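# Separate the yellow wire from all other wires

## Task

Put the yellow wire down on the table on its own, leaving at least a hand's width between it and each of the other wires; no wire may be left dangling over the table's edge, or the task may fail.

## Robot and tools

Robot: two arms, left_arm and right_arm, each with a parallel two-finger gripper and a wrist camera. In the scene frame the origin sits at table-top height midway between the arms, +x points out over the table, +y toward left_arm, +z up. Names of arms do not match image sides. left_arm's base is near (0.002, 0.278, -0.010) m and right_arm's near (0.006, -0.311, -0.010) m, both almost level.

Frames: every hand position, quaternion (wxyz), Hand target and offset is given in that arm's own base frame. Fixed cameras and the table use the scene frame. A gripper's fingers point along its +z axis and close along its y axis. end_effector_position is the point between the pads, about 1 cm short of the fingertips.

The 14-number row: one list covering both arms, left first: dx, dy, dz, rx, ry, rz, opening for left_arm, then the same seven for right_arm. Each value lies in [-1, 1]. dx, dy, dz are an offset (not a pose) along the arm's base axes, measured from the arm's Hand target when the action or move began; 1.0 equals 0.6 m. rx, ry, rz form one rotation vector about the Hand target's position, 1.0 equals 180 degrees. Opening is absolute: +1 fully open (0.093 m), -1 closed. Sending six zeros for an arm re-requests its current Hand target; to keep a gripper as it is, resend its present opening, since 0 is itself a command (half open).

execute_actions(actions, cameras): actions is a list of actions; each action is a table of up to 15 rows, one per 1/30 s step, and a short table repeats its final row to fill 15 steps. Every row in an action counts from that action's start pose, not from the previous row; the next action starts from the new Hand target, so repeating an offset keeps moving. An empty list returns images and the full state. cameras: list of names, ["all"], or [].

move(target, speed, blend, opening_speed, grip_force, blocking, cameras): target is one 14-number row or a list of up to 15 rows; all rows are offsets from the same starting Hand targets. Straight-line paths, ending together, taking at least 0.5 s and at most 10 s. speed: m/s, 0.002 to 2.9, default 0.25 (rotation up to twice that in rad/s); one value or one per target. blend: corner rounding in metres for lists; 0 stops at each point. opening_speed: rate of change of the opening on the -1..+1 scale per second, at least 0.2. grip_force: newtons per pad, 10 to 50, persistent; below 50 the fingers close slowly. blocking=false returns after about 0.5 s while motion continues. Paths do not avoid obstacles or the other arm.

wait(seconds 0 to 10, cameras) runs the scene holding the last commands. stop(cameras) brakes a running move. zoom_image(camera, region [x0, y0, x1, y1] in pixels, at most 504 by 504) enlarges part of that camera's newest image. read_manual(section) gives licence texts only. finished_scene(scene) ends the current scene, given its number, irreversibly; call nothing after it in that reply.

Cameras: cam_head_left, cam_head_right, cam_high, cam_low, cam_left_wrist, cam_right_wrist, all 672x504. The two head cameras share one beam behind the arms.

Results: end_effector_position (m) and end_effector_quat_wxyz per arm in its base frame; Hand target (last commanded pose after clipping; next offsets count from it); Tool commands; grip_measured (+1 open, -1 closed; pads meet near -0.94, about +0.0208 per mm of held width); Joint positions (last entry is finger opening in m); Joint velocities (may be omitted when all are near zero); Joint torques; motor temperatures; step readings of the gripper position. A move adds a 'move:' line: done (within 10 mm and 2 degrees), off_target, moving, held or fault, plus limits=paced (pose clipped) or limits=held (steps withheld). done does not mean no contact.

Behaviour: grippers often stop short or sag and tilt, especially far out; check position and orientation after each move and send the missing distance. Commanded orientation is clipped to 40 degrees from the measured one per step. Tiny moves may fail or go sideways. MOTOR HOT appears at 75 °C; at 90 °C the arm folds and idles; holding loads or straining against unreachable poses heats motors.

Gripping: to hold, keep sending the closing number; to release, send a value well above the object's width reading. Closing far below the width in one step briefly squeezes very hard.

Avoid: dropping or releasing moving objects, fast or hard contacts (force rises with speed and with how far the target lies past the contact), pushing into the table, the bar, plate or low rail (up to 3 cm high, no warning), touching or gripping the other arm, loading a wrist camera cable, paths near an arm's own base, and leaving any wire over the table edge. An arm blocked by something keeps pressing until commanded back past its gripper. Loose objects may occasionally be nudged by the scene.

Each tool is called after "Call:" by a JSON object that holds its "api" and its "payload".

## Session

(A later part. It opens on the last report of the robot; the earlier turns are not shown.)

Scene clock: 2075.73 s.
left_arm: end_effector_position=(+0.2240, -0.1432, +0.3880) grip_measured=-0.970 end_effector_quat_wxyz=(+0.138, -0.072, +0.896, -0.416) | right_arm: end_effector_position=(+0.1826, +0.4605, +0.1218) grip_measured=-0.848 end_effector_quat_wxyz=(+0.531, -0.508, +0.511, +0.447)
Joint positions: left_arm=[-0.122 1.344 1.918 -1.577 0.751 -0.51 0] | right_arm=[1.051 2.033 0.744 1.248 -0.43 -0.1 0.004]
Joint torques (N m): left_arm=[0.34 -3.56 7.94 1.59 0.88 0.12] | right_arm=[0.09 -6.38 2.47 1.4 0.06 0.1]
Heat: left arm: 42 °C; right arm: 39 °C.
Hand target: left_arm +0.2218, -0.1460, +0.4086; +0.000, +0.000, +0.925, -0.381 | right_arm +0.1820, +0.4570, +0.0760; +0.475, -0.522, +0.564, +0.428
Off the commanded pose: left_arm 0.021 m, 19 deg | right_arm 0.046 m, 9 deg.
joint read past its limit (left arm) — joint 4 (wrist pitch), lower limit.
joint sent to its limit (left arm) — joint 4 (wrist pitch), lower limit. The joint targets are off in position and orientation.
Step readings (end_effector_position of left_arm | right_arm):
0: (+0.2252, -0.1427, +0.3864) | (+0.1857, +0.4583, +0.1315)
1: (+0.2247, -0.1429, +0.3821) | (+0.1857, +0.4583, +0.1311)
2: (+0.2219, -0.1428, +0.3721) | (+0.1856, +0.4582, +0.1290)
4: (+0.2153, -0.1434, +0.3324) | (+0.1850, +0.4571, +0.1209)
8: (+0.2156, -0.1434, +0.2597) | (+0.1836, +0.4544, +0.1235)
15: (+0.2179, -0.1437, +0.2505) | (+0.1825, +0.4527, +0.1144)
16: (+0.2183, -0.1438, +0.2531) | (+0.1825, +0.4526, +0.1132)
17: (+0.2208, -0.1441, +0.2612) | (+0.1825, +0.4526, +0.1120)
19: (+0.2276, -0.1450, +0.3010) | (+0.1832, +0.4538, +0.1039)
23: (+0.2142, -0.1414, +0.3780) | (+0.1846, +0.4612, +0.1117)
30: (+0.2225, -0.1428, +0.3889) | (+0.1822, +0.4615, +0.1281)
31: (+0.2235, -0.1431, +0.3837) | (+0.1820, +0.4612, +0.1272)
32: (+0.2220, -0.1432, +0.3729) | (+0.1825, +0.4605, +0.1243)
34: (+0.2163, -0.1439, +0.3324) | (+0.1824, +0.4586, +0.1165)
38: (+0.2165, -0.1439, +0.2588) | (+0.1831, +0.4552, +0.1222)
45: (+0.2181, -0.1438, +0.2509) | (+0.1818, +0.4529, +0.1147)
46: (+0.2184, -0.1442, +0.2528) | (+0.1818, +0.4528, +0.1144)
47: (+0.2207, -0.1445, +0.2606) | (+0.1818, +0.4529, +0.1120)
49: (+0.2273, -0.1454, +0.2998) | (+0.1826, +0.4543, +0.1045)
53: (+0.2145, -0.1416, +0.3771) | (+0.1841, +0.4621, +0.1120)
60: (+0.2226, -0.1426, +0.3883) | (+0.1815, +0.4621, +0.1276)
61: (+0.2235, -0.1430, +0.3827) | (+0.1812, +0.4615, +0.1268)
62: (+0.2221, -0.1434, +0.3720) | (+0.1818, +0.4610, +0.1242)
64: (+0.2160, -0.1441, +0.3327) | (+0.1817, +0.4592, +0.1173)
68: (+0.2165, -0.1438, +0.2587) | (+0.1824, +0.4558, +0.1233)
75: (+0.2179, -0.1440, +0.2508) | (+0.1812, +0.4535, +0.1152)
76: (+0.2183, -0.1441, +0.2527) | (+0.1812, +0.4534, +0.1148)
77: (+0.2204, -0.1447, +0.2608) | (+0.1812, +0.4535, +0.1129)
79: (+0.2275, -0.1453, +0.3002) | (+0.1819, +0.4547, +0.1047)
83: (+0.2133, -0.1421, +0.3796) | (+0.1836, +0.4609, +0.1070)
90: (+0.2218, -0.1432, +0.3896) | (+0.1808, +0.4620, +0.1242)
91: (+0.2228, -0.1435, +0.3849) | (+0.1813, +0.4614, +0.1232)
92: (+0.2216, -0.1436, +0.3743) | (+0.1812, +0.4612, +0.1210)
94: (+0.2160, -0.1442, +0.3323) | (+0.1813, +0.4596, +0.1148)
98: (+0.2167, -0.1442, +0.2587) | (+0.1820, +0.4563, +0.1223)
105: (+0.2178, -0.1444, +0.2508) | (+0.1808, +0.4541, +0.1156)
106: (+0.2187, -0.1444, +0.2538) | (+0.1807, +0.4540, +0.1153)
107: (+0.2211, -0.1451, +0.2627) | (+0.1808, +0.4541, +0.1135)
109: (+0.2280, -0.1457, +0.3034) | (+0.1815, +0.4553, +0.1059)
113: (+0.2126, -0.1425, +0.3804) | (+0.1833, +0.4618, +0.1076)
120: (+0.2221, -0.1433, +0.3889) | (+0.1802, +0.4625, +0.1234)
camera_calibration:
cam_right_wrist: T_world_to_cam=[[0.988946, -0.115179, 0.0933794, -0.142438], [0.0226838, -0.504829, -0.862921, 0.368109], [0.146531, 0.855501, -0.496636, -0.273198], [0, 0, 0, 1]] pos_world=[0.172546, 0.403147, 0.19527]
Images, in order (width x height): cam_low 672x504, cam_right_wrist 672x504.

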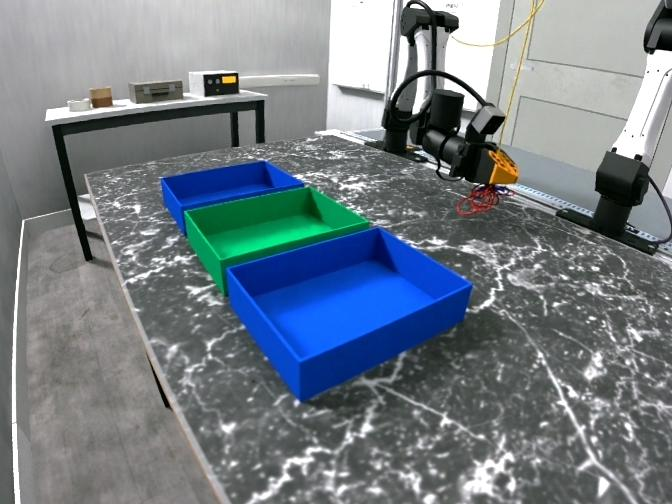

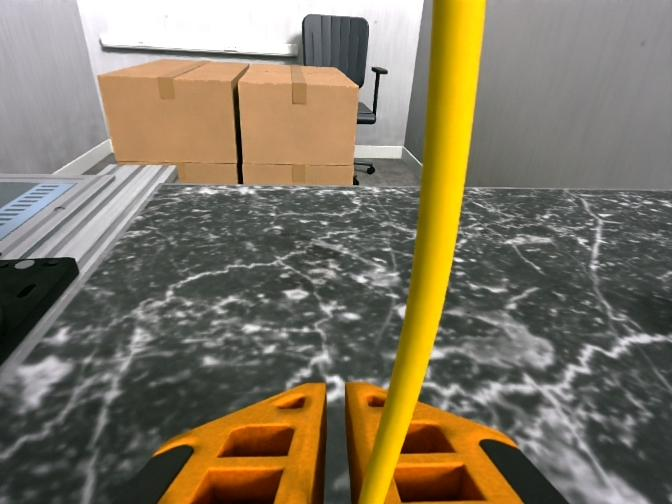

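Call:
{"api": "wait", "payload": {"seconds": 0, "cameras": ["cam_left_wrist", "cam_low"]}}

Call:
{"api": "zoom_image", "payload": {"camera": "cam_low", "region": [430, 120, 550, 230]}}

Scene clock: 2094.80 s.
left_arm: end_effector_position=(+0.2240, -0.1432, +0.3880) grip_measured=-0.970 end_effector_quat_wxyz=(+0.138, -0.072, +0.896, -0.416) | right_arm: end_effector_position=(+0.1826, +0.4605, +0.1218) grip_measured=-0.848 end_effector_quat_wxyz=(+0.531, -0.508, +0.511, +0.447)
Joint positions: left_arm=[-0.122 1.344 1.918 -1.577 0.751 -0.511 0] | right_arm=[1.051 2.033 0.744 1.248 -0.43 -0.1 0.004]
Joint torques (N m): left_arm=[0.32 -3.6 7.92 1.58 0.88 0.12] | right_arm=[0.02 -6.53 2.45 1.42 0.04 0.06]
Heat: left arm: 42 °C; right arm: 38 °C.
Hand target: left_arm +0.2218, -0.1460, +0.4086; +0.000, +0.000, +0.925, -0.381 | right_arm +0.1820, +0.4570, +0.0760; +0.475, -0.522, +0.564, +0.428
Tool commands: left_gripper/opening=-1.0 right_gripper/opening=-0.85
Off the commanded pose: left_arm 0.021 m, 19 deg | right_arm 0.046 m, 9 deg.
joint read past its limit (left arm) — joint 4 (wrist pitch), lower limit.
camera_calibration:
cam_left_wrist: T_world_to_cam=[[-0.0182168, -0.650299, 0.75946, -0.384189], [-0.991221, 0.111236, 0.0714718, 0.247703], [-0.130958, -0.751491, -0.646616, 0.254573], [0, 0, 0, 1]] pos_world=[0.271868, -0.086082, 0.438683]
Images, in order (width x height): cam_low 672x504, cam_left_wrist 672x504.

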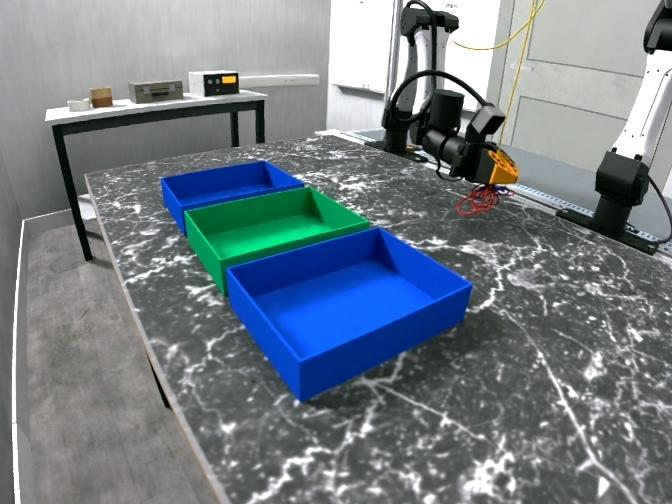

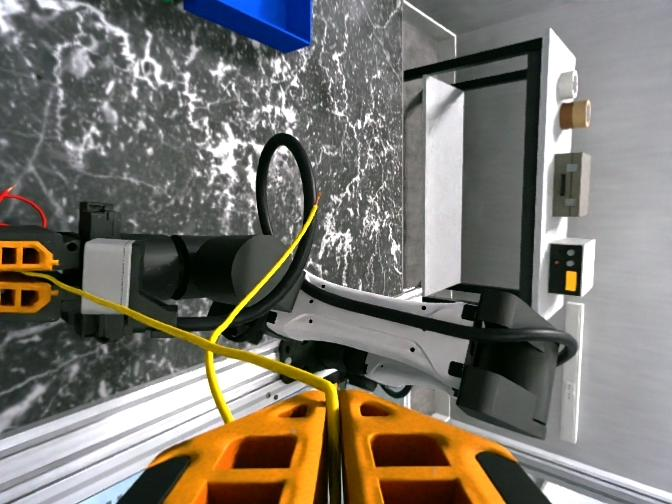

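Scaled by 4.200 from the camera's 672x504 image, which has a finer 960x720 frame.

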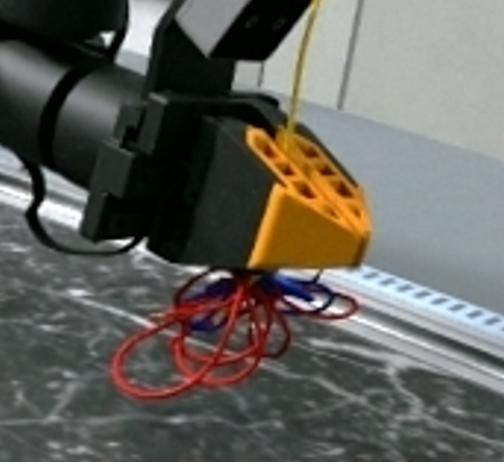

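Call:
{"api": "execute_actions", "payload": {"actions": [[[0,-0.01,-0.07,0,0,0,-1,0,0,0.02,0,0,0,-0.85],[0,-0.02,-0.14,0,0,0,-1,0,0,0.04,0,0,0,-0.85],[0,-0.03,-0.2,0,0,0,-1,0,0,0.06,0,0,0,-0.85],[0,-0.04,-0.25,0,0,0,-1,0,0,0.08,0,0,0,-0.85]],[[0,0,0,0,0,0,-1,0,-0.007,0,0.011,-0.001,0,-0.85],[0,0,0,0,0,0,-1,0,-0.014,0,0.022,-0.002,0,-0.85],[0,0,0,0,0,0,-1,0,-0.021,0,0.033,-0.003,0,-0.85],[0,0,0,0,0,0,-1,0,-0.028,0,0.044,-0.005,0,-0.85],[0,0,0,0,0,0,-1,0,-0.035,0,0.055,-0.006,0,-0.85]],[[0,0,0.05,0,0,0,-1,0,0,-0.02,0,0,0,-0.85],[0,0,0.1,0,0,0,-1,0,0,-0.04,0,0,0,-0.85],[0,0,0.15,0,0,0,-1,0,0,-0.06,0,0,0,-0.85],[0,0,0.2,0,0,0,-1,0,0,-0.08,0,0,0,-0.85],[0,0,0.24,0,0,0,-1,0,0,-0.08,0,0,0,-0.85]]], "cameras": ["cam_right_wrist", "cam_left_wrist", "cam_low"]}}

Scene clock: 2132.13 s.
left_arm: end_effector_position=(+0.2267, -0.1647, +0.3639) grip_measured=-0.970 end_effector_quat_wxyz=(+0.079, -0.071, +0.912, -0.397) | right_arm: end_effector_position=(+0.1871, +0.4474, +0.0991) grip_measured=-0.848 end_effector_quat_wxyz=(+0.533, -0.487, +0.511, +0.466)
Joint positions: left_arm=[-0.228 1.404 1.897 -1.578 0.706 -0.566 0] | right_arm=[1.02 2.151 0.703 1.452 -0.458 -0.041 0.004]
Joint torques (N m): left_arm=[-0.08 -5.41 11.92 1.5 0.97 0.16] | right_arm=[0.21 -3.33 -0.05 3.6 -0.11 0.22]
Motor temperatures (°C): left_arm=[25 29 42 39 28 28 29] | right_arm=[24 38 36 35 26 24 26]
Heat: left arm: 42 °C; right arm: 38 °C.
Hand target: left_arm +0.2219, -0.1700, +0.4026; +0.000, +0.000, +0.925, -0.381 | right_arm +0.1820, +0.4360, +0.0760; +0.524, -0.483, +0.521, +0.470
Off the commanded pose: left_arm 0.039 m, 12 deg | right_arm 0.026 m, 2 deg.
joint read past its limit (left arm) — joint 4 (wrist pitch), lower limit.
joint sent to its limit (left arm) — joint 4 (wrist pitch), lower limit. The joint targets are off in position and orientation.
Step readings (end_effector_position of left_arm | right_arm):
0: (+0.2240, -0.1432, +0.3880) | (+0.1826, +0.4605, +0.1218)
1: (+0.2233, -0.1436, +0.3836) | (+0.1825, +0.4605, +0.1215)
2: (+0.2210, -0.1447, +0.3731) | (+0.1825, +0.4604, +0.1201)
4: (+0.2130, -0.1528, +0.3341) | (+0.1817, +0.4590, +0.1140)
8: (+0.2066, -0.1656, +0.2574) | (+0.1811, +0.4563, +0.1222)
15: (+0.2150, -0.1687, +0.2507) | (+0.1798, +0.4540, +0.1152)
16: (+0.2157, -0.1688, +0.2508) | (+0.1798, +0.4540, +0.1147)
17: (+0.2162, -0.1689, +0.2509) | (+0.1795, +0.4535, +0.1144)
19: (+0.2170, -0.1691, +0.2510) | (+0.1779, +0.4487, +0.1147)
23: (+0.2177, -0.1693, +0.2512) | (+0.1772, +0.4367, +0.1046)
30: (+0.2180, -0.1694, +0.2512) | (+0.1834, +0.4345, +0.1098)
31: (+0.2181, -0.1693, +0.2542) | (+0.1834, +0.4346, +0.1099)
32: (+0.2195, -0.1696, +0.2626) | (+0.1838, +0.4354, +0.1096)
34: (+0.2271, -0.1713, +0.2994) | (+0.1840, +0.4356, +0.0950)
38: (+0.2217, -0.1665, +0.3607) | (+0.1892, +0.4435, +0.0946)
45: (+0.2258, -0.1646, +0.3647) | (+0.1866, +0.4480, +0.0996)
camera_calibration:
cam_left_wrist: T_world_to_cam=[[0.0346122, -0.67926, 0.733081, -0.386961], [-0.970177, 0.15325, 0.187805, 0.214244], [-0.239913, -0.717719, -0.653698, 0.256061], [0, 0, 0, 1]] pos_world=[0.282681, -0.1119, 0.410824]
cam_right_wrist: T_world_to_cam=[[0.991169, -0.121741, 0.0525599, -0.139711], [-0.0104355, -0.466757, -0.884324, 0.333061], [0.132191, 0.875967, -0.463905, -0.283676], [0, 0, 0, 1]] pos_world=[0.179452, 0.38694, 0.170278]
Images, in order (width x height): cam_low 672x504, cam_left_wrist 672x504, cam_right_wrist 672x504.

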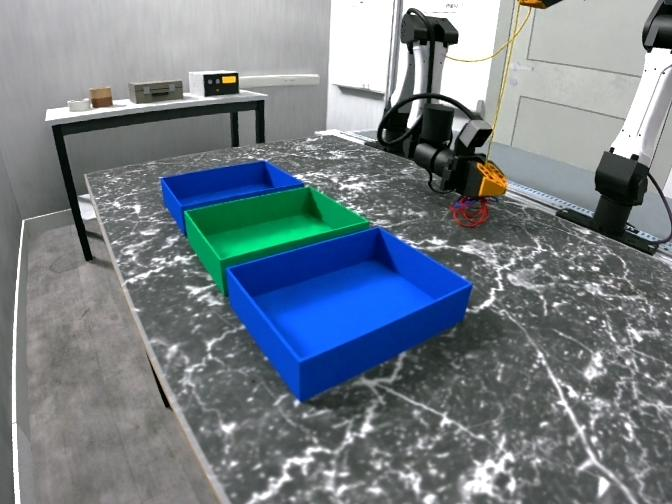

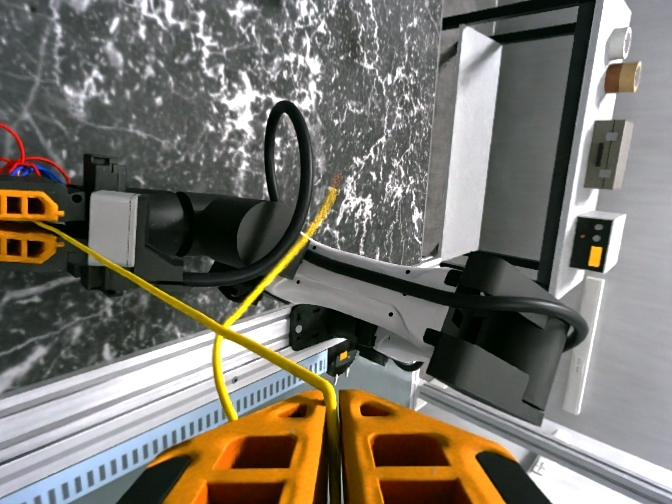

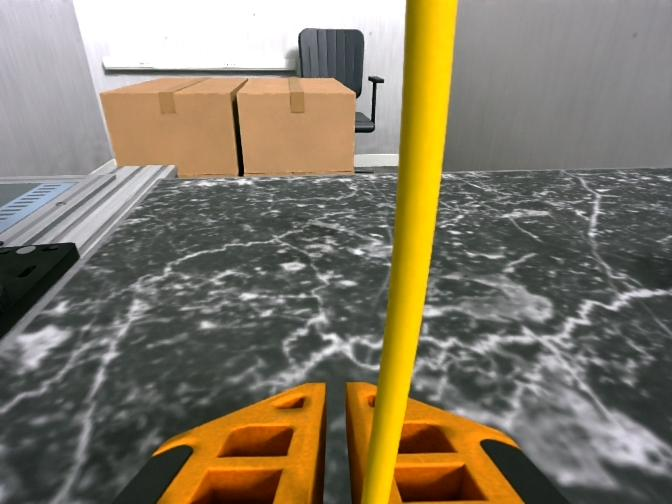

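Call:
{"api": "zoom_image", "payload": {"camera": "cam_left_wrist", "region": [0, 110, 200, 310]}}

Call:
{"api": "zoom_image", "payload": {"camera": "cam_low", "region": [410, 130, 540, 240]}}

Scaled by 2.520 from the camera's 672x504 image, which has a finer 960x720 frame.

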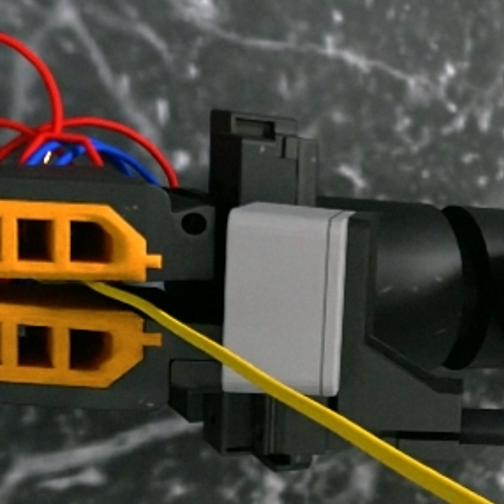

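Scaled by 3.877 from the camera's 672x504 image, which has a finer 960x720 frame.

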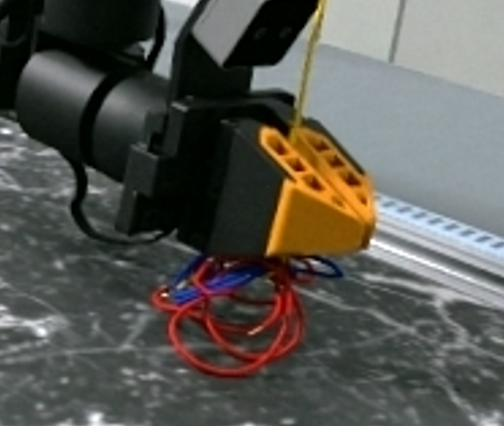

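Call:
{"api": "execute_actions", "payload": {"actions": [[[0,0,-0.07,0,0,0,-1,0,0,0.02,0,0,0,-0.85],[0,0,-0.14,0,0,0,-1,0,0,0.04,0,0,0,-0.85],[0,0,-0.2,0,0,0,-1,0,0,0.06,0,0,0,-0.85],[0,0,-0.25,0,0,0,-1,0,0,0.08,0,0,0,-0.85]],[[0,0,0.07,0,0,0,-1,0,0,-0.02,0,0,0,-0.85],[0,0,0.14,0,0,0,-1,0,0,-0.03,0,0,0,-0.85],[0,0,0.2,0,0,0,-1,0,0,-0.04,0,0,0,-0.85],[0,0,0.25,0,0,0,-1,0,0,-0.05,0,0,0,-0.85]],[[0,0,-0.07,0,0,0,-1,0,0,0.02,0,0,0,-0.85],[0,0,-0.14,0,0,0,-1,0,0,0.04,0,0,0,-0.85],[0,0,-0.2,0,0,0,-1,0,0,0.05,0,0,0,-0.85],[0,0,-0.25,0,0,0,-1,0,0,0.06,0,0,0,-0.85]],[[0,0,0.07,0,0,0,-1,0,0,-0.02,0,0,0,-0.85],[0,0,0.14,0,0,0,-1,0,0,-0.04,0,0,0,-0.85],[0,0,0.2,0,0,0,-1,0,0,-0.05,0,0,0,-0.85],[0,0,0.25,0,0,0,-1,0,0,-0.06,0,0,0,-0.85]],[[0,0,-0.07,0,0,0,-1,0,0,0.02,0,0,0,-0.85],[0,0,-0.14,0,0,0,-1,0,0,0.04,0,0,0,-0.85],[0,0,-0.2,0,0,0,-1,0,0,0.05,0,0,0,-0.85],[0,0,-0.25,0,0,0,-1,0,0,0.06,0,0,0,-0.85]],[[0,0,0.07,0,0,0,-1,0,0,-0.02,0,0,0,-0.85],[0,0,0.14,0,0,0,-1,0,0,-0.04,0,0,0,-0.85],[0,0,0.2,0,0,0,-1,0,0,-0.05,0,0,0,-0.85],[0,0,0.25,0,0,0,-1,0,0,-0.06,0,0,0,-0.85]]], "cameras": ["cam_right_wrist", "cam_low"]}}

Call:
{"api": "zoom_image", "payload": {"camera": "cam_low", "region": [410, 110, 560, 250]}}

Scene clock: 2207.17 s.
left_arm: end_effector_position=(+0.2244, -0.1682, +0.3743) grip_measured=-0.970 end_effector_quat_wxyz=(+0.087, -0.061, +0.906, -0.409) | right_arm: end_effector_position=(+0.1813, +0.4434, +0.1069) grip_measured=-0.848 end_effector_quat_wxyz=(+0.525, -0.489, +0.514, +0.470)
Joint positions: left_arm=[-0.234 1.404 1.927 -1.577 0.725 -0.567 0] | right_arm=[1.024 2.098 0.677 1.415 -0.467 -0.034 0.004]
Joint torques (N m): left_arm=[0.47 -4.96 9.85 1.52 0.84 0.14] | right_arm=[-0.08 -5.14 1.29 3.26 -0.05 0.17]
Motor temperatures (°C): left_arm=[25 30 53 38 28 28 29] | right_arm=[24 36 34 58 26 24 26]
Heat: left arm: 53 °C; right arm: 58 °C.
Hand target: left_arm +0.2219, -0.1700, +0.4026; +0.000, +0.000, +0.925, -0.381 | right_arm +0.1820, +0.4360, +0.0940; +0.524, -0.483, +0.521, +0.470
Off the commanded pose: left_arm 0.028 m, 13 deg | right_arm 0.015 m, 1 deg.
joint read past its limit (left arm) — joint 4 (wrist pitch), lower limit.
joint sent to its limit (left arm) — joint 4 (wrist pitch), lower limit. The joint targets are off in position and orientation.
Step readings (end_effector_position of left_arm | right_arm):
0: (+0.2267, -0.1647, +0.3639) | (+0.1871, +0.4474, +0.0991)
1: (+0.2262, -0.1646, +0.3612) | (+0.1869, +0.4471, +0.0993)
2: (+0.2237, -0.1648, +0.3524) | (+0.1851, +0.4456, +0.0985)
4: (+0.2167, -0.1650, +0.3203) | (+0.1823, +0.4396, +0.0941)
8: (+0.2068, -0.1633, +0.2465) | (+0.1813, +0.4367, +0.1130)
15: (+0.2156, -0.1658, +0.2427) | (+0.1833, +0.4358, +0.1194)
16: (+0.2160, -0.1659, +0.2466) | (+0.1839, +0.4355, +0.1193)
17: (+0.2189, -0.1667, +0.2604) | (+0.1839, +0.4355, +0.1175)
19: (+0.2281, -0.1690, +0.3035) | (+0.1841, +0.4358, +0.1081)
23: (+0.2193, -0.1665, +0.3743) | (+0.1862, +0.4409, +0.1082)
30: (+0.2243, -0.1676, +0.3746) | (+0.1827, +0.4439, +0.1102)
31: (+0.2243, -0.1676, +0.3713) | (+0.1823, +0.4433, +0.1103)
32: (+0.2216, -0.1677, +0.3616) | (+0.1818, +0.4424, +0.1098)
34: (+0.2153, -0.1672, +0.3245) | (+0.1799, +0.4394, +0.1094)
38: (+0.2066, -0.1656, +0.2465) | (+0.1791, +0.4380, +0.1238)
45: (+0.2149, -0.1676, +0.2433) | (+0.1824, +0.4366, +0.1251)
46: (+0.2151, -0.1675, +0.2472) | (+0.1831, +0.4363, +0.1251)
47: (+0.2180, -0.1683, +0.2597) | (+0.1838, +0.4361, +0.1230)
49: (+0.2278, -0.1703, +0.3028) | (+0.1839, +0.4362, +0.1110)
53: (+0.2183, -0.1673, +0.3738) | (+0.1851, +0.4428, +0.1084)
60: (+0.2242, -0.1684, +0.3734) | (+0.1823, +0.4443, +0.1103)
61: (+0.2241, -0.1685, +0.3702) | (+0.1819, +0.4437, +0.1098)
62: (+0.2217, -0.1685, +0.3604) | (+0.1814, +0.4428, +0.1084)
64: (+0.2152, -0.1679, +0.3256) | (+0.1793, +0.4394, +0.1071)
68: (+0.2060, -0.1658, +0.2472) | (+0.1799, +0.4375, +0.1224)
75: (+0.2147, -0.1679, +0.2433) | (+0.1825, +0.4363, +0.1256)
76: (+0.2151, -0.1679, +0.2476) | (+0.1825, +0.4363, +0.1248)
77: (+0.2181, -0.1686, +0.2609) | (+0.1827, +0.4367, +0.1235)
79: (+0.2271, -0.1710, +0.3027) | (+0.1828, +0.4369, +0.1127)
83: (+0.2185, -0.1673, +0.3743) | (+0.1841, +0.4419, +0.1057)
90: (+0.2240, -0.1681, +0.3747) | (+0.1817, +0.4440, +0.1079)
camera_calibration:
cam_right_wrist: T_world_to_cam=[[0.993131, -0.109657, 0.0408244, -0.139403], [-0.0161098, -0.473717, -0.88053, 0.341691], [0.115895, 0.873824, -0.47223, -0.27085], [0, 0, 0, 1]] pos_world=[0.17534, 0.383253, 0.178657]
Images, in order (width x height): cam_low 672x504, cam_right_wrist 672x504.

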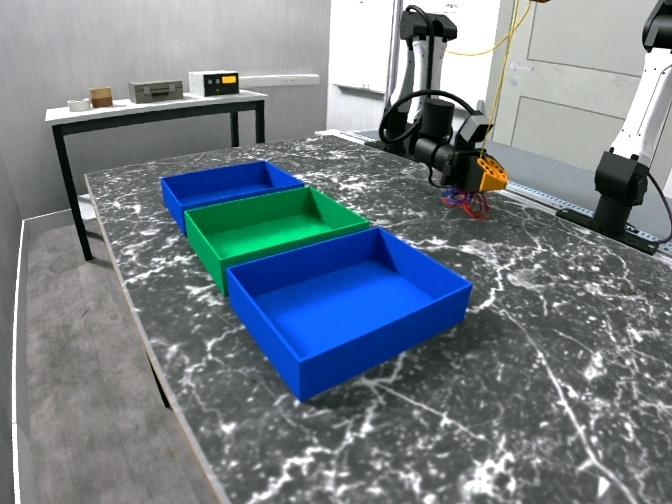

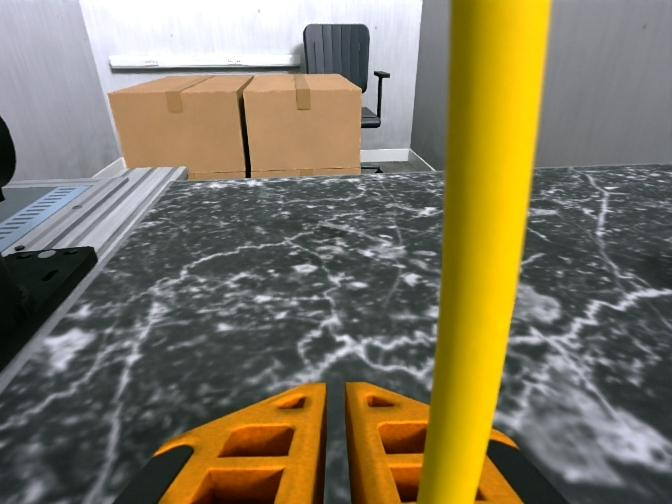

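Scaled by 3.360 from the camera's 672x504 image, which has a finer 960x720 frame.

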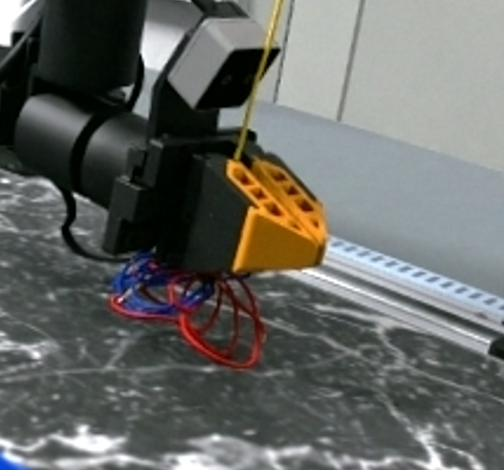

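Call:
{"api": "execute_actions", "payload": {"actions": [[[0,0,-0.05,0,0,0,-1,0,0,0.02,0,0,0,-0.85],[0,0,-0.1,0,0,0,-1,0,0,0.04,0,0,0,-0.85],[0,0,-0.15,0,0,0,-1,0,0,0.05,0,0,0,-0.85],[0,0,-0.2,0,0,0,-1,0,0,0.06,0,0,0,-0.85],[0,0,-0.25,0,0,0,-1,0,0,0.06,0,0,0,-0.85]]], "cameras": ["cam_left_wrist", "cam_low"]}}

Call:
{"api": "zoom_image", "payload": {"camera": "cam_low", "region": [410, 110, 560, 250]}}

Scene clock: 2241.17 s.
left_arm: end_effector_position=(+0.2178, -0.1689, +0.2440) grip_measured=-0.970 end_effector_quat_wxyz=(-0.027, -0.012, +0.930, -0.367) | right_arm: end_effector_position=(+0.1823, +0.4367, +0.1244) grip_measured=-0.848 end_effector_quat_wxyz=(+0.530, -0.486, +0.514, +0.468)
Joint positions: left_arm=[-0.235 1.402 1.427 -1.433 0.739 -0.324 0] | right_arm=[1.014 2.016 0.652 1.365 -0.467 -0.033 0.004]
Joint torques (N m): left_arm=[-0.14 -6.57 6.27 1.03 0.56 0.27] | right_arm=[-0.18 -10.86 3.84 2.15 -0.04 0.12]
Motor temperatures (°C): left_arm=[25 30 49 38 28 28 29] | right_arm=[24 36 34 62 26 24 26]
Heat: left arm: 49 °C; right arm: 62 °C.
Hand target: left_arm +0.2218, -0.1700, +0.2526; +0.000, +0.000, +0.925, -0.381 | right_arm +0.1820, +0.4360, +0.1300; +0.524, -0.483, +0.521, +0.470
Off the commanded pose: left_arm 0.010 m, 4 deg | right_arm 0.006 m, 1 deg.
Step readings (end_effector_position of left_arm | right_arm):
0: (+0.2244, -0.1682, +0.3743) | (+0.1813, +0.4434, +0.1069)
1: (+0.2240, -0.1681, +0.3721) | (+0.1814, +0.4434, +0.1074)
2: (+0.2223, -0.1680, +0.3659) | (+0.1810, +0.4428, +0.1071)
4: (+0.2172, -0.1679, +0.3393) | (+0.1791, +0.4397, +0.1093)
8: (+0.2069, -0.1659, +0.2554) | (+0.1797, +0.4378, +0.1239)
15: (+0.2138, -0.1679, +0.2434) | (+0.1823, +0.4367, +0.1253)
camera_calibration:
cam_left_wrist: T_world_to_cam=[[0.00873169, -0.728639, 0.684843, -0.292553], [-0.88486, 0.313376, 0.344699, 0.199003], [-0.465774, -0.609, -0.642007, 0.237254], [0, 0, 0, 1]] pos_world=[0.289151, -0.131041, 0.284075]
Images, in order (width x height): cam_low 672x504, cam_left_wrist 672x504.

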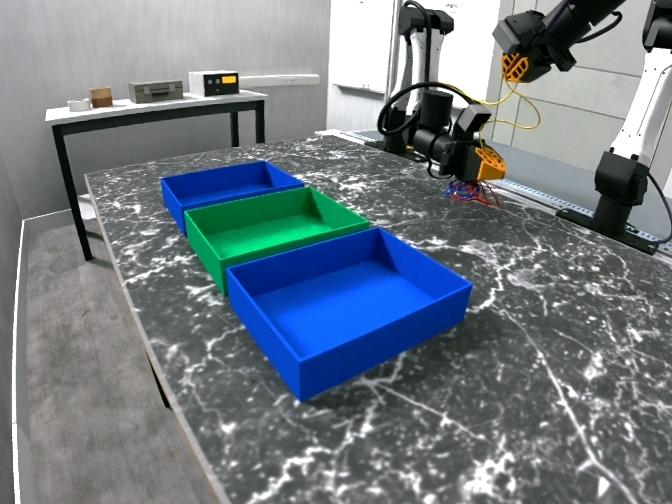

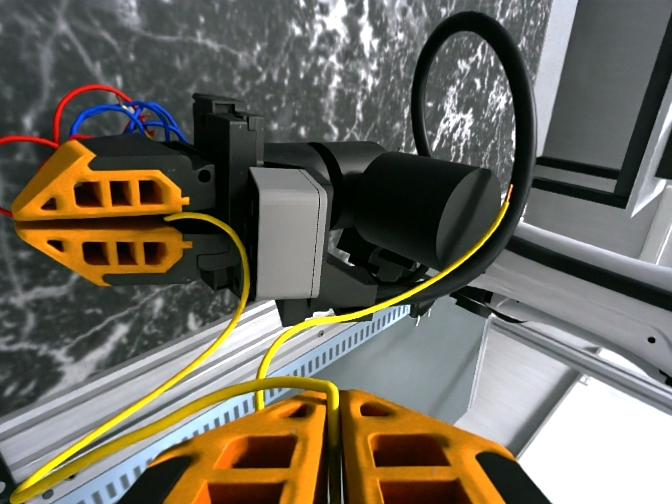

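Scaled by 3.360 from the camera's 672x504 image, which has a finer 960x720 frame.

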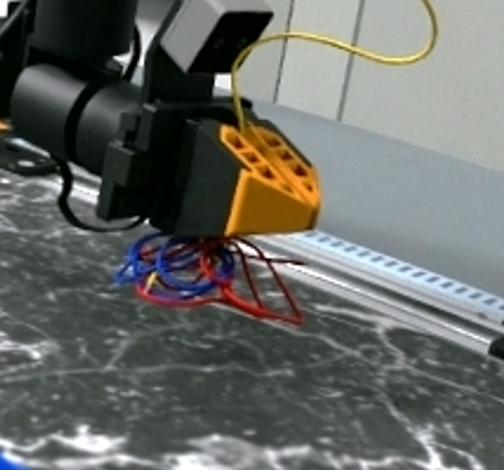

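Call:
{"api": "execute_actions", "payload": {"actions": [[[0,0,0,0,0,0,-1,0,-0.01,0.005,0,0,0,-0.7],[0,0,0,0,0,0,-1,0,-0.02,0.01,0,0,0,-0.7],[0,0,0,0,0,0,-1,0,-0.03,0.015,0,0,0,-0.7],[0,0,0,0,0,0,-1,0,-0.04,0.02,0,0,0,-0.7],[0,0,0,0,0,0,-1,0,-0.05,0.02,0,0,0,-0.7],[0,0,0,0,0,0,-1,0,-0.06,0.02,0,0,0,-0.7],[0,0,0,0,0,0,-1,0,-0.07,0.02,0,0,0,-0.7],[0,0,0,0,0,0,-1,0,-0.08,0.02,0,0,0,-0.7],[0,0,0,0,0,0,-1,0,-0.09,0.02,0,0,0,-0.7],[0,0,0,0,0,0,-1,0,-0.1,0.02,0,0,0,-0.7],[0,0,0,0,0,0,-1,0,-0.11,0.02,0,0,0,-0.7],[0,0,0,0,0,0,-1,0,-0.12,0.02,0,0,0,-0.7],[0,0,0,0,0,0,-1,0,-0.13,0.02,0,0,0,-0.7],[0,0,0,0,0,0,-1,0,-0.14,0.02,0,0,0,-0.7],[0,0,0,0,0,0,-1,0,-0.15,0.02,0,0,0,-0.7]],[[0,0,0,0,0,0,-1,0,-0.01,0,0,0,0,-0.7],[0,0,0,0,0,0,-1,0,-0.02,0,0,0,0,-0.7],[0,0,0,0,0,0,-1,0,-0.03,0,0,0,0,-0.7],[0,0,0,0,0,0,-1,0,-0.04,0,0,0,0,-0.7],[0,0,0,0,0,0,-1,0,-0.05,0,0,0,0,-0.7],[0,0,0,0,0,0,-1,0,-0.06,0,0,0,0,-0.7],[0,0,0,0,0,0,-1,0,-0.07,0,0,0,0,-0.7],[0,0,0,0,0,0,-1,0,-0.08,0,0,0,0,-0.7],[0,0,0,0,0,0,-1,0,-0.09,0,0,0,0,-0.7],[0,0,0,0,0,0,-1,0,-0.1,0,0,0,0,-0.7]]], "cameras": ["cam_left_wrist", "cam_low", "cam_right_wrist"]}}

Call:
{"api": "zoom_image", "payload": {"camera": "cam_low", "region": [390, 60, 560, 250]}}

Scene clock: 2266.37 s.
left_arm: end_effector_position=(+0.2187, -0.1691, +0.2442) grip_measured=-0.970 end_effector_quat_wxyz=(-0.025, -0.011, +0.930, -0.367) | right_arm: end_effector_position=(+0.1842, +0.2879, +0.1274) grip_measured=-0.702 end_effector_quat_wxyz=(+0.504, -0.480, +0.543, +0.469)
Joint positions: left_arm=[-0.235 1.402 1.427 -1.429 0.739 -0.324 0] | right_arm=[0.623 1.648 0.212 1.358 -0.848 -0.033 0.012]
Joint torques (N m): left_arm=[-0.21 -6.63 6.09 1.02 0.57 0.27] | right_arm=[-0.4 -6.9 3.03 2.89 -0.29 0]
Motor temperatures (°C): left_arm=[25 32 46 36 28 28 29] | right_arm=[24 41 34 55 26 24 26]
Heat: left arm: 46 °C; right arm: 55 °C.
Hand target: left_arm +0.2218, -0.1700, +0.2526; +0.000, +0.000, +0.925, -0.381 | right_arm +0.1820, +0.2860, +0.1420; +0.524, -0.483, +0.521, +0.470
Off the commanded pose: left_arm 0.009 m, 3 deg | right_arm 0.015 m, 3 deg.
Step readings (end_effector_position of left_arm | right_arm):
0: (+0.2178, -0.1689, +0.2440) | (+0.1823, +0.4367, +0.1244)
1: (+0.2179, -0.1689, +0.2440) | (+0.1821, +0.4364, +0.1245)
2: (+0.2180, -0.1689, +0.2440) | (+0.1812, +0.4348, +0.1244)
4: (+0.2182, -0.1690, +0.2441) | (+0.1779, +0.4272, +0.1260)
8: (+0.2184, -0.1690, +0.2441) | (+0.1802, +0.4050, +0.1347)
15: (+0.2186, -0.1691, +0.2442) | (+0.1901, +0.3591, +0.1272)
16: (+0.2186, -0.1691, +0.2442) | (+0.1906, +0.3532, +0.1260)
17: (+0.2186, -0.1691, +0.2442) | (+0.1902, +0.3478, +0.1253)
19: (+0.2187, -0.1691, +0.2442) | (+0.1897, +0.3359, +0.1241)
23: (+0.2187, -0.1691, +0.2442) | (+0.1878, +0.3138, +0.1237)
30: (+0.2187, -0.1691, +0.2442) | (+0.1908, +0.2868, +0.1269)
camera_calibration:
cam_left_wrist: T_world_to_cam=[[0.0057113, -0.727917, 0.685642, -0.292231], [-0.886367, 0.313742, 0.340469, 0.201248], [-0.462948, -0.609675, -0.64341, 0.237202], [0, 0, 0, 1]] pos_world=[0.289861, -0.131243, 0.284465]
cam_right_wrist: T_world_to_cam=[[0.99158, -0.128744, -0.0139189, -0.147306], [-0.0780297, -0.508259, -0.857662, 0.304594], [0.103344, 0.851527, -0.514025, -0.111546], [0, 0, 0, 1]] pos_world=[0.181361, 0.230833, 0.201851]
Images, in order (width x height): cam_low 672x504, cam_left_wrist 672x504, cam_right_wrist 672x504.

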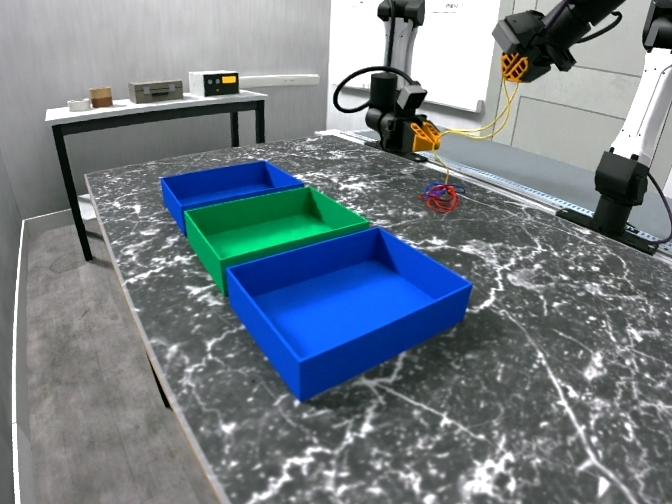

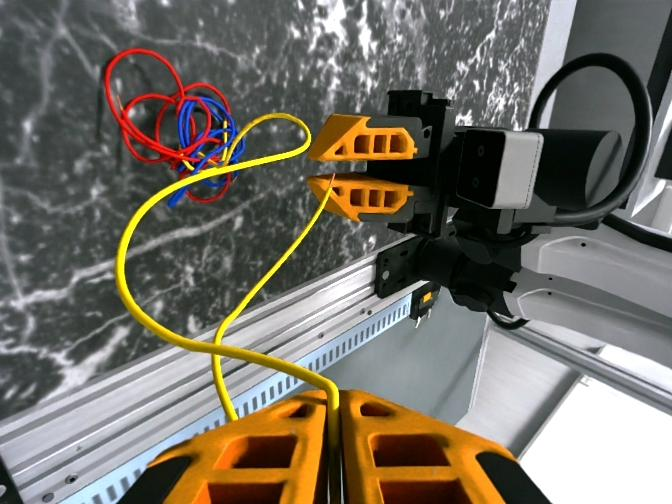

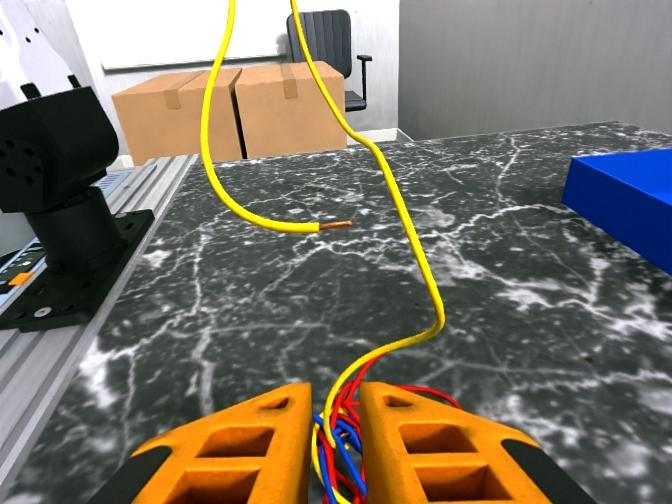

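Scaled by 2.653 from the camera's 672x504 image, which has a finer 960x720 frame.

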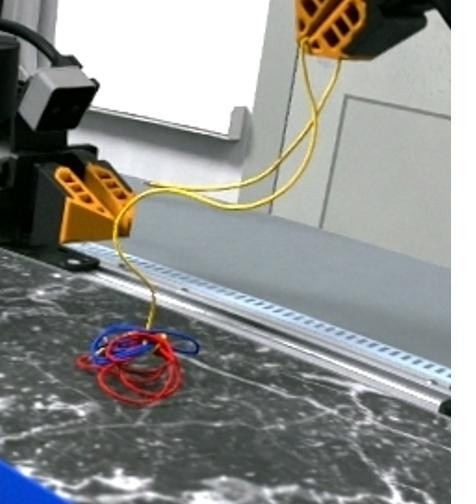

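Call:
{"api": "zoom_image", "payload": {"camera": "cam_left_wrist", "region": [80, 30, 320, 230]}}

Call:
{"api": "zoom_image", "payload": {"camera": "cam_right_wrist", "region": [270, 320, 470, 504]}}

Scaled by 2.100 from the camera's 672x504 image, which has a finer 960x720 frame.

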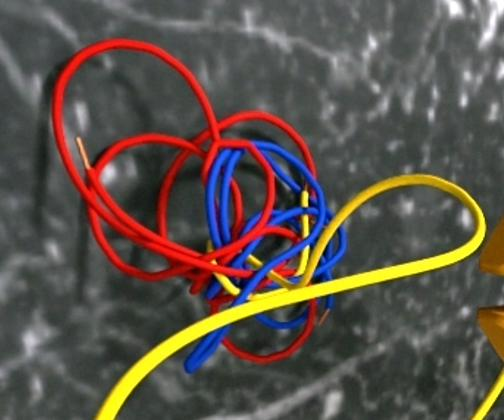

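Scaled by 2.520 from the camera's 672x504 image, which has a finer 960x720 frame.

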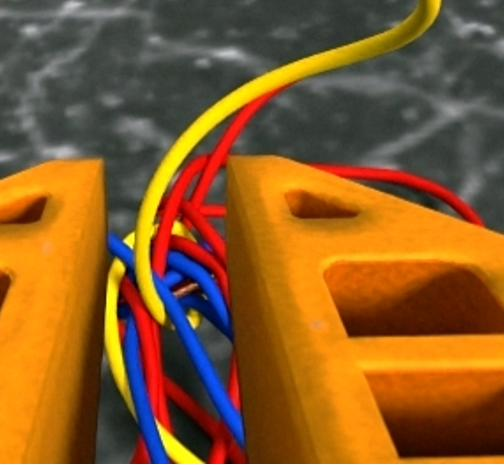

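Call:
{"api": "execute_actions", "payload": {"actions": [[[0,0,0.02,0,0,0,-1,0,0,0,0,0,0,-0.7],[0,0,0.04,0,0,0,-1,0,0,0,0,0,0,-0.7],[0,0,0.06,0,0,0,-1,0,0,0,0,0,0,-0.7],[0,0,0.08,0,0,0,-1,0,0,0,0,0,0,-0.7],[0,0,0.1,0,0,0,-1,0,0,0,0,0,0,-0.7],[0,0,0.12,0,0,0,-1,0,0,0,0,0,0,-0.7],[0,0,0.14,0,0,0,-1,0,0,0,0,0,0,-0.7],[0,0,0.16,0,0,0,-1,0,0,0,0,0,0,-0.7],[0,0,0.18,0,0,0,-1,0,0,0,0,0,0,-0.7],[0,0,0.2,0,0,0,-1,0,0,0,0,0,0,-0.7],[0,0,0.22,0,0,0,-1,0,0,0,0,0,0,-0.7],[0,0,0.24,0,0,0,-1,0,0,0,0,0,0,-0.7],[0,0,0.25,0,0,0,-1,0,0,0,0,0,0,-0.7]],[[0,0,0.02,0,0,0,-1,0,0,0,0,0,0,-0.7],[0,0,0.04,0,0,0,-1,0,0,0,0,0,0,-0.7],[0,0,0.04,0,0,0,-1,0,0,0,0,0,0,-0.7],[0,0,0.01,0,0,0,-1,0,0,0,0,0,0,-0.7],[0,0,-0.03,0,0,0,-1,0,0,0,0,0,0,-0.7],[0,0,-0.05,0,0,0,-1,0,0,0,0,0,0,-0.7],[0,0,-0.05,0,0,0,-1,0,0,0,0,0,0,-0.7],[0,0,0,0,0,0,-1,0,0,0,0,0,0,-0.7],[0,0,0.04,0,0,0,-1,0,0,0,0,0,0,-0.7],[0,0,0.04,0,0,0,-1,0,0,0,0,0,0,-0.7],[0,0,0.01,0,0,0,-1,0,0,0,0,0,0,-0.7],[0,0,-0.03,0,0,0,-1,0,0,0,0,0,0,-0.7],[0,0,-0.05,0,0,0,-1,0,0,0,0,0,0,-0.7],[0,0,-0.02,0,0,0,-1,0,0,0,0,0,0,-0.7],[0,0,0,0,0,0,-1,0,0,0,0,0,0,-0.7]]], "cameras": ["cam_low", "cam_right_wrist"]}}

Call:
{"api": "zoom_image", "payload": {"camera": "cam_low", "region": [430, 20, 600, 220]}}

Scene clock: 2403.87 s.
left_arm: end_effector_position=(+0.2233, -0.1713, +0.3944) grip_measured=-0.970 end_effector_quat_wxyz=(+0.112, -0.042, +0.892, -0.436) | right_arm: end_effector_position=(+0.1839, +0.2879, +0.1276) grip_measured=-0.702 end_effector_quat_wxyz=(+0.504, -0.481, +0.543, +0.469)
Joint positions: left_arm=[-0.224 1.391 1.961 -1.547 0.771 -0.567 0] | right_arm=[0.623 1.648 0.212 1.359 -0.849 -0.033 0.012]
Joint torques (N m): left_arm=[-0.08 -3.23 6.84 1.33 0.49 0.08] | right_arm=[-0.43 -6.72 2.91 2.87 -0.25 0.07]
Motor temperatures (°C): left_arm=[25 33 41 33 27 28 28] | right_arm=[24 40 34 57 26 24 26]
Heat: left arm: 41 °C; right arm: 57 °C.
Hand target: left_arm +0.2218, -0.1700, +0.4026; +0.000, +0.000, +0.925, -0.381 | right_arm +0.1820, +0.2860, +0.1421; +0.524, -0.483, +0.521, +0.470
Off the commanded pose: left_arm 0.008 m, 16 deg | right_arm 0.015 m, 3 deg.
joint sent to its limit (left arm) — joint 4 (wrist pitch), lower limit. The joint targets are off in position and orientation.
Step readings (end_effector_position of left_arm | right_arm):
0: (+0.2187, -0.1691, +0.2442) | (+0.1841, +0.2879, +0.1275)
1: (+0.2190, -0.1692, +0.2454) | (+0.1841, +0.2879, +0.1275)
2: (+0.2191, -0.1692, +0.2485) | (+0.1841, +0.2879, +0.1275)
4: (+0.2221, -0.1699, +0.2663) | (+0.1840, +0.2879, +0.1275)
8: (+0.2306, -0.1721, +0.3155) | (+0.1840, +0.2879, +0.1275)
15: (+0.2296, -0.1723, +0.3911) | (+0.1840, +0.2879, +0.1275)
16: (+0.2276, -0.1722, +0.3980) | (+0.1840, +0.2879, +0.1275)
17: (+0.2269, -0.1719, +0.4044) | (+0.1840, +0.2879, +0.1275)
19: (+0.2254, -0.1707, +0.4160) | (+0.1840, +0.2879, +0.1275)
23: (+0.2185, -0.1701, +0.3935) | (+0.1839, +0.2879, +0.1275)
30: (+0.2245, -0.1692, +0.3882) | (+0.1839, +0.2879, +0.1275)
camera_calibration:
cam_right_wrist: T_world_to_cam=[[0.991778, -0.127254, -0.0135277, -0.147564], [-0.0768722, -0.507911, -0.857973, 0.304439], [0.10231, 0.851958, -0.513517, -0.11149], [0, 0, 0, 1]] pos_world=[0.18116, 0.230834, 0.201952]
Images, in order (width x height): cam_low 672x504, cam_right_wrist 672x504.

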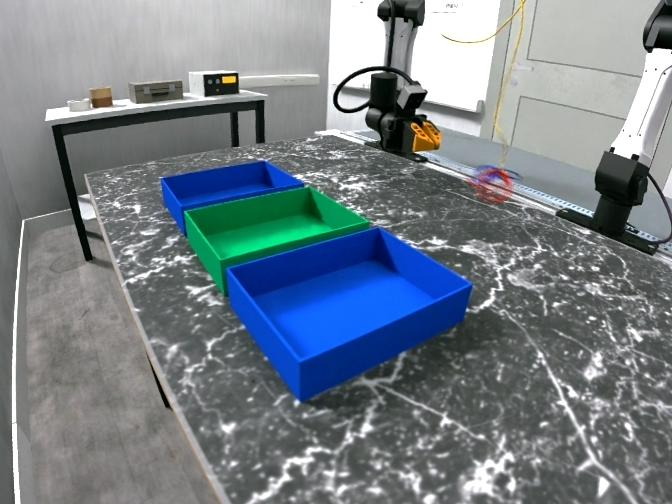

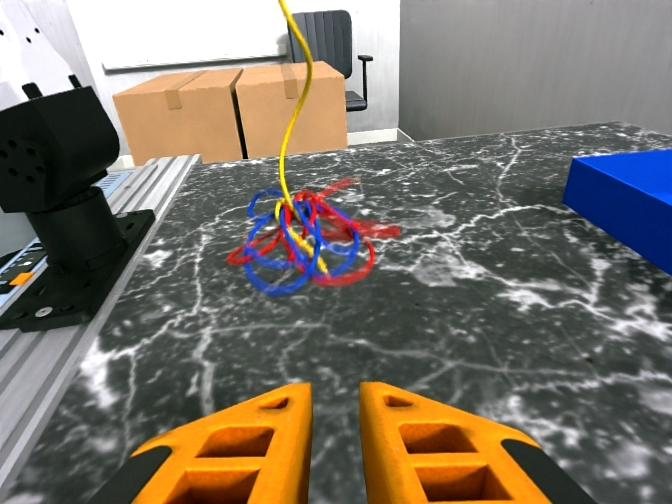

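Scaled by 2.520 from the camera's 672x504 image, which has a finer 960x720 frame.

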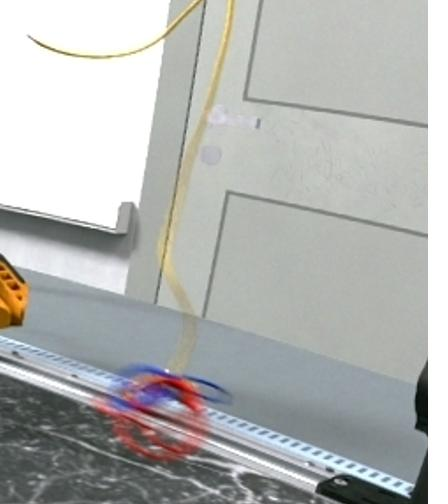

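Call:
{"api": "wait", "payload": {"seconds": 0.5, "cameras": ["cam_right_wrist"]}}

Call:
{"api": "zoom_image", "payload": {"camera": "cam_right_wrist", "region": [200, 120, 440, 320]}}

Scene clock: 2412.30 s.
left_arm: end_effector_position=(+0.2233, -0.1713, +0.3944) grip_measured=-0.970 end_effector_quat_wxyz=(+0.112, -0.042, +0.892, -0.436) | right_arm: end_effector_position=(+0.1839, +0.2879, +0.1276) grip_measured=-0.702 end_effector_quat_wxyz=(+0.504, -0.481, +0.543, +0.469)
Joint positions: left_arm=[-0.224 1.391 1.961 -1.547 0.771 -0.567 0] | right_arm=[0.623 1.648 0.212 1.359 -0.849 -0.033 0.012]
Joint torques (N m): left_arm=[-0.09 -3.26 6.84 1.34 0.48 0.09] | right_arm=[-0.61 -6.82 3.04 2.86 -0.24 0.07]
Motor temperatures (°C): left_arm=[25 32 41 34 27 28 28] | right_arm=[24 40 34 58 26 24 26]
Heat: left arm: 41 °C; right arm: 58 °C.
Hand target: left_arm +0.2218, -0.1700, +0.4026; +0.000, +0.000, +0.925, -0.381 | right_arm +0.1820, +0.2860, +0.1421; +0.524, -0.483, +0.521, +0.470
Tool commands: left_gripper/opening=-1.0 right_gripper/opening=-0.7
Off the commanded pose: left_arm 0.008 m, 16 deg | right_arm 0.015 m, 3 deg.
wait: 0.50 s; at rest from the start
camera_calibration:
cam_right_wrist: T_world_to_cam=[[0.991778, -0.127254, -0.0135277, -0.147564], [-0.0768722, -0.507911, -0.857973, 0.304439], [0.10231, 0.851958, -0.513517, -0.11149], [0, 0, 0, 1]] pos_world=[0.18116, 0.230834, 0.201952]
Images, in order (width x height): cam_right_wrist 672x504.

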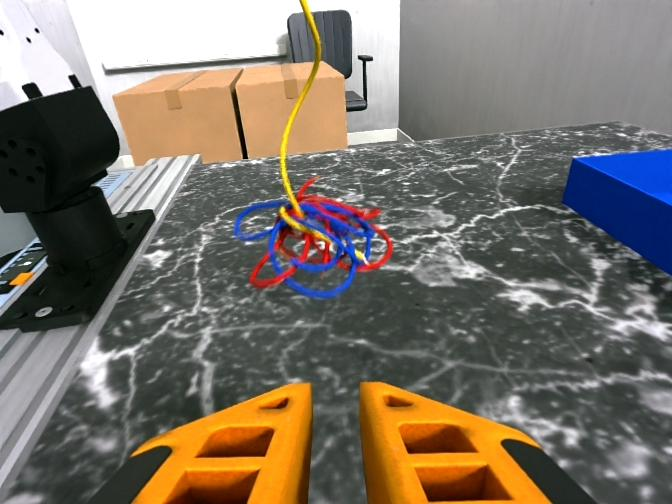

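Scaled by 2.100 from the camera's 672x504 image, which has a finer 960x720 frame.

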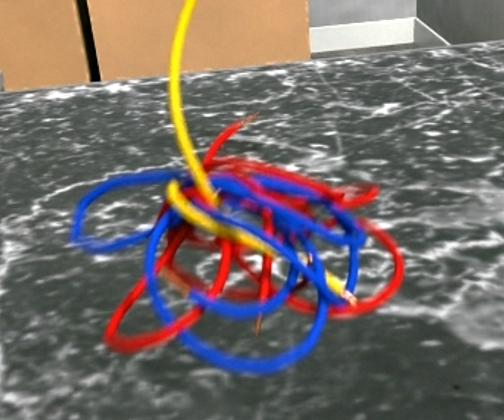

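Call:
{"api": "execute_actions", "payload": {"actions": [[[0,0,0.01,0,0,0,-1,0.003,0.01,-0.01,-0.01,0.001,0,-0.4],[0,0,0.02,0,0,0,-1,0.006,0.02,-0.02,-0.02,0.002,0,0],[0,0,0.03,0,0,0,-1,0.009,0.03,-0.03,-0.03,0.002,0,0.4],[0,0,0.042,0,0,0,-1,0.012,0.04,-0.04,-0.044,0.003,0,0.8],[0,0,0.042,0,0,0,-1,0.014,0.05,-0.05,-0.044,0.003,0,1],[0,0,0.042,0,0,0,-1,0.014,0.06,-0.05,-0.044,0.003,0,1],[0,0,0.042,0,0,0,-1,0.014,0.07,-0.05,-0.044,0.003,0,1]]], "cameras": ["cam_right_wrist", "cam_low"]}}

Call:
{"api": "zoom_image", "payload": {"camera": "cam_right_wrist", "region": [200, 120, 440, 320]}}

Call:
{"api": "zoom_image", "payload": {"camera": "cam_low", "region": [400, 80, 560, 220]}}

Scene clock: 2427.47 s.
left_arm: end_effector_position=(+0.2206, -0.1704, +0.4240) grip_measured=-0.970 end_effector_quat_wxyz=(+0.142, -0.047, +0.878, -0.455) | right_arm: end_effector_position=(+0.1859, +0.3236, +0.1161) grip_measured=+1.000 end_effector_quat_wxyz=(+0.492, -0.511, +0.548, +0.444)
Joint positions: left_arm=[-0.218 1.395 2.065 -1.547 0.781 -0.621 0] | right_arm=[0.741 1.682 0.324 1.192 -0.736 -0.129 0.093]
Joint torques (N m): left_arm=[0.32 -1.89 6 1.45 0.56 0.1] | right_arm=[0.94 -4.64 5.83 2 -0.03 -0.21]
Motor temperatures (°C): left_arm=[25 31 40 34 27 28 28] | right_arm=[24 40 34 58 26 24 26]
Heat: left arm: 40 °C; right arm: 58 °C.
Hand target: left_arm +0.2218, -0.1700, +0.4278; +0.000, +0.000, +0.925, -0.381 | right_arm +0.1904, +0.3280, +0.1120; +0.487, -0.516, +0.554, +0.435
Off the commanded pose: left_arm 0.004 m, 20 deg | right_arm 0.007 m, 1 deg.
joint sent to its limit (left arm) — joint 4 (wrist pitch), lower limit. The joint targets are off in position and orientation.
Step readings (end_effector_position of left_arm | right_arm):
0: (+0.2233, -0.1713, +0.3944) | (+0.1839, +0.2879, +0.1276)
1: (+0.2232, -0.1713, +0.3953) | (+0.1839, +0.2879, +0.1276)
2: (+0.2231, -0.1713, +0.3975) | (+0.1841, +0.2883, +0.1272)
4: (+0.2230, -0.1713, +0.4063) | (+0.1840, +0.2939, +0.1264)
8: (+0.2207, -0.1707, +0.4227) | (+0.1832, +0.3156, +0.1257)
15: (+0.2207, -0.1703, +0.4239) | (+0.1837, +0.3244, +0.1197)
camera_calibration:
cam_right_wrist: T_world_to_cam=[[0.993212, -0.112464, 0.029683, -0.155269], [-0.0402715, -0.571903, -0.819332, 0.322287], [0.109121, 0.812576, -0.57255, -0.129698], [0, 0, 0, 1]] pos_world=[0.181347, 0.272244, 0.19441]
Images, in order (width x height): cam_low 672x504, cam_right_wrist 672x504.

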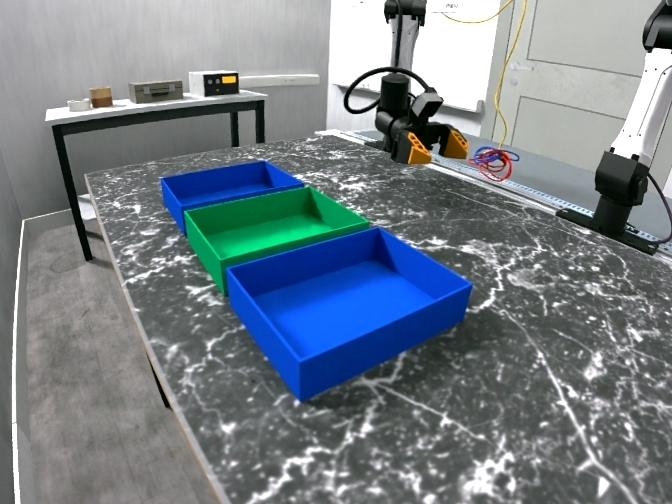

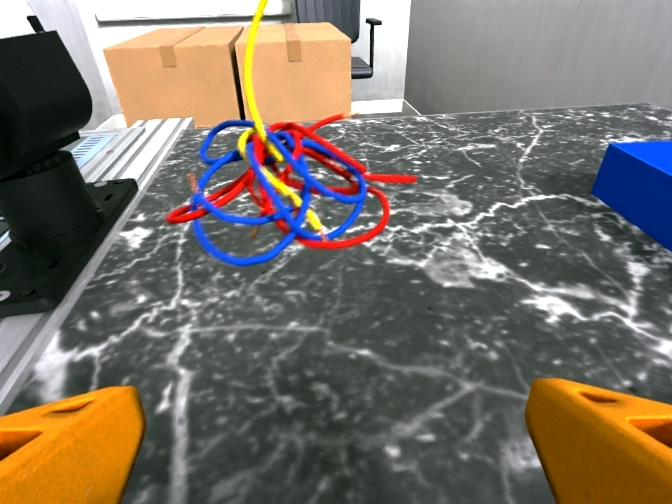

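Scaled by 2.100 from the camera's 672x504 image, which has a finer 960x720 frame.

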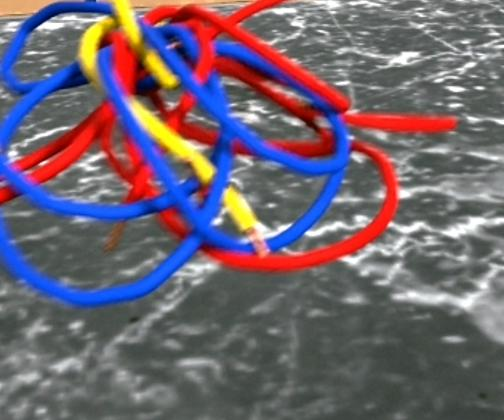

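Scaled by 3.150 from the camera's 672x504 image, which has a finer 960x720 frame.

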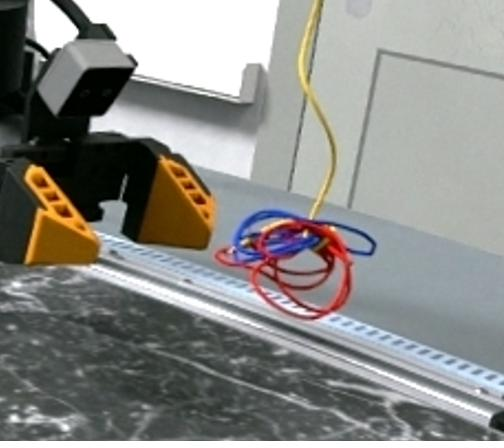

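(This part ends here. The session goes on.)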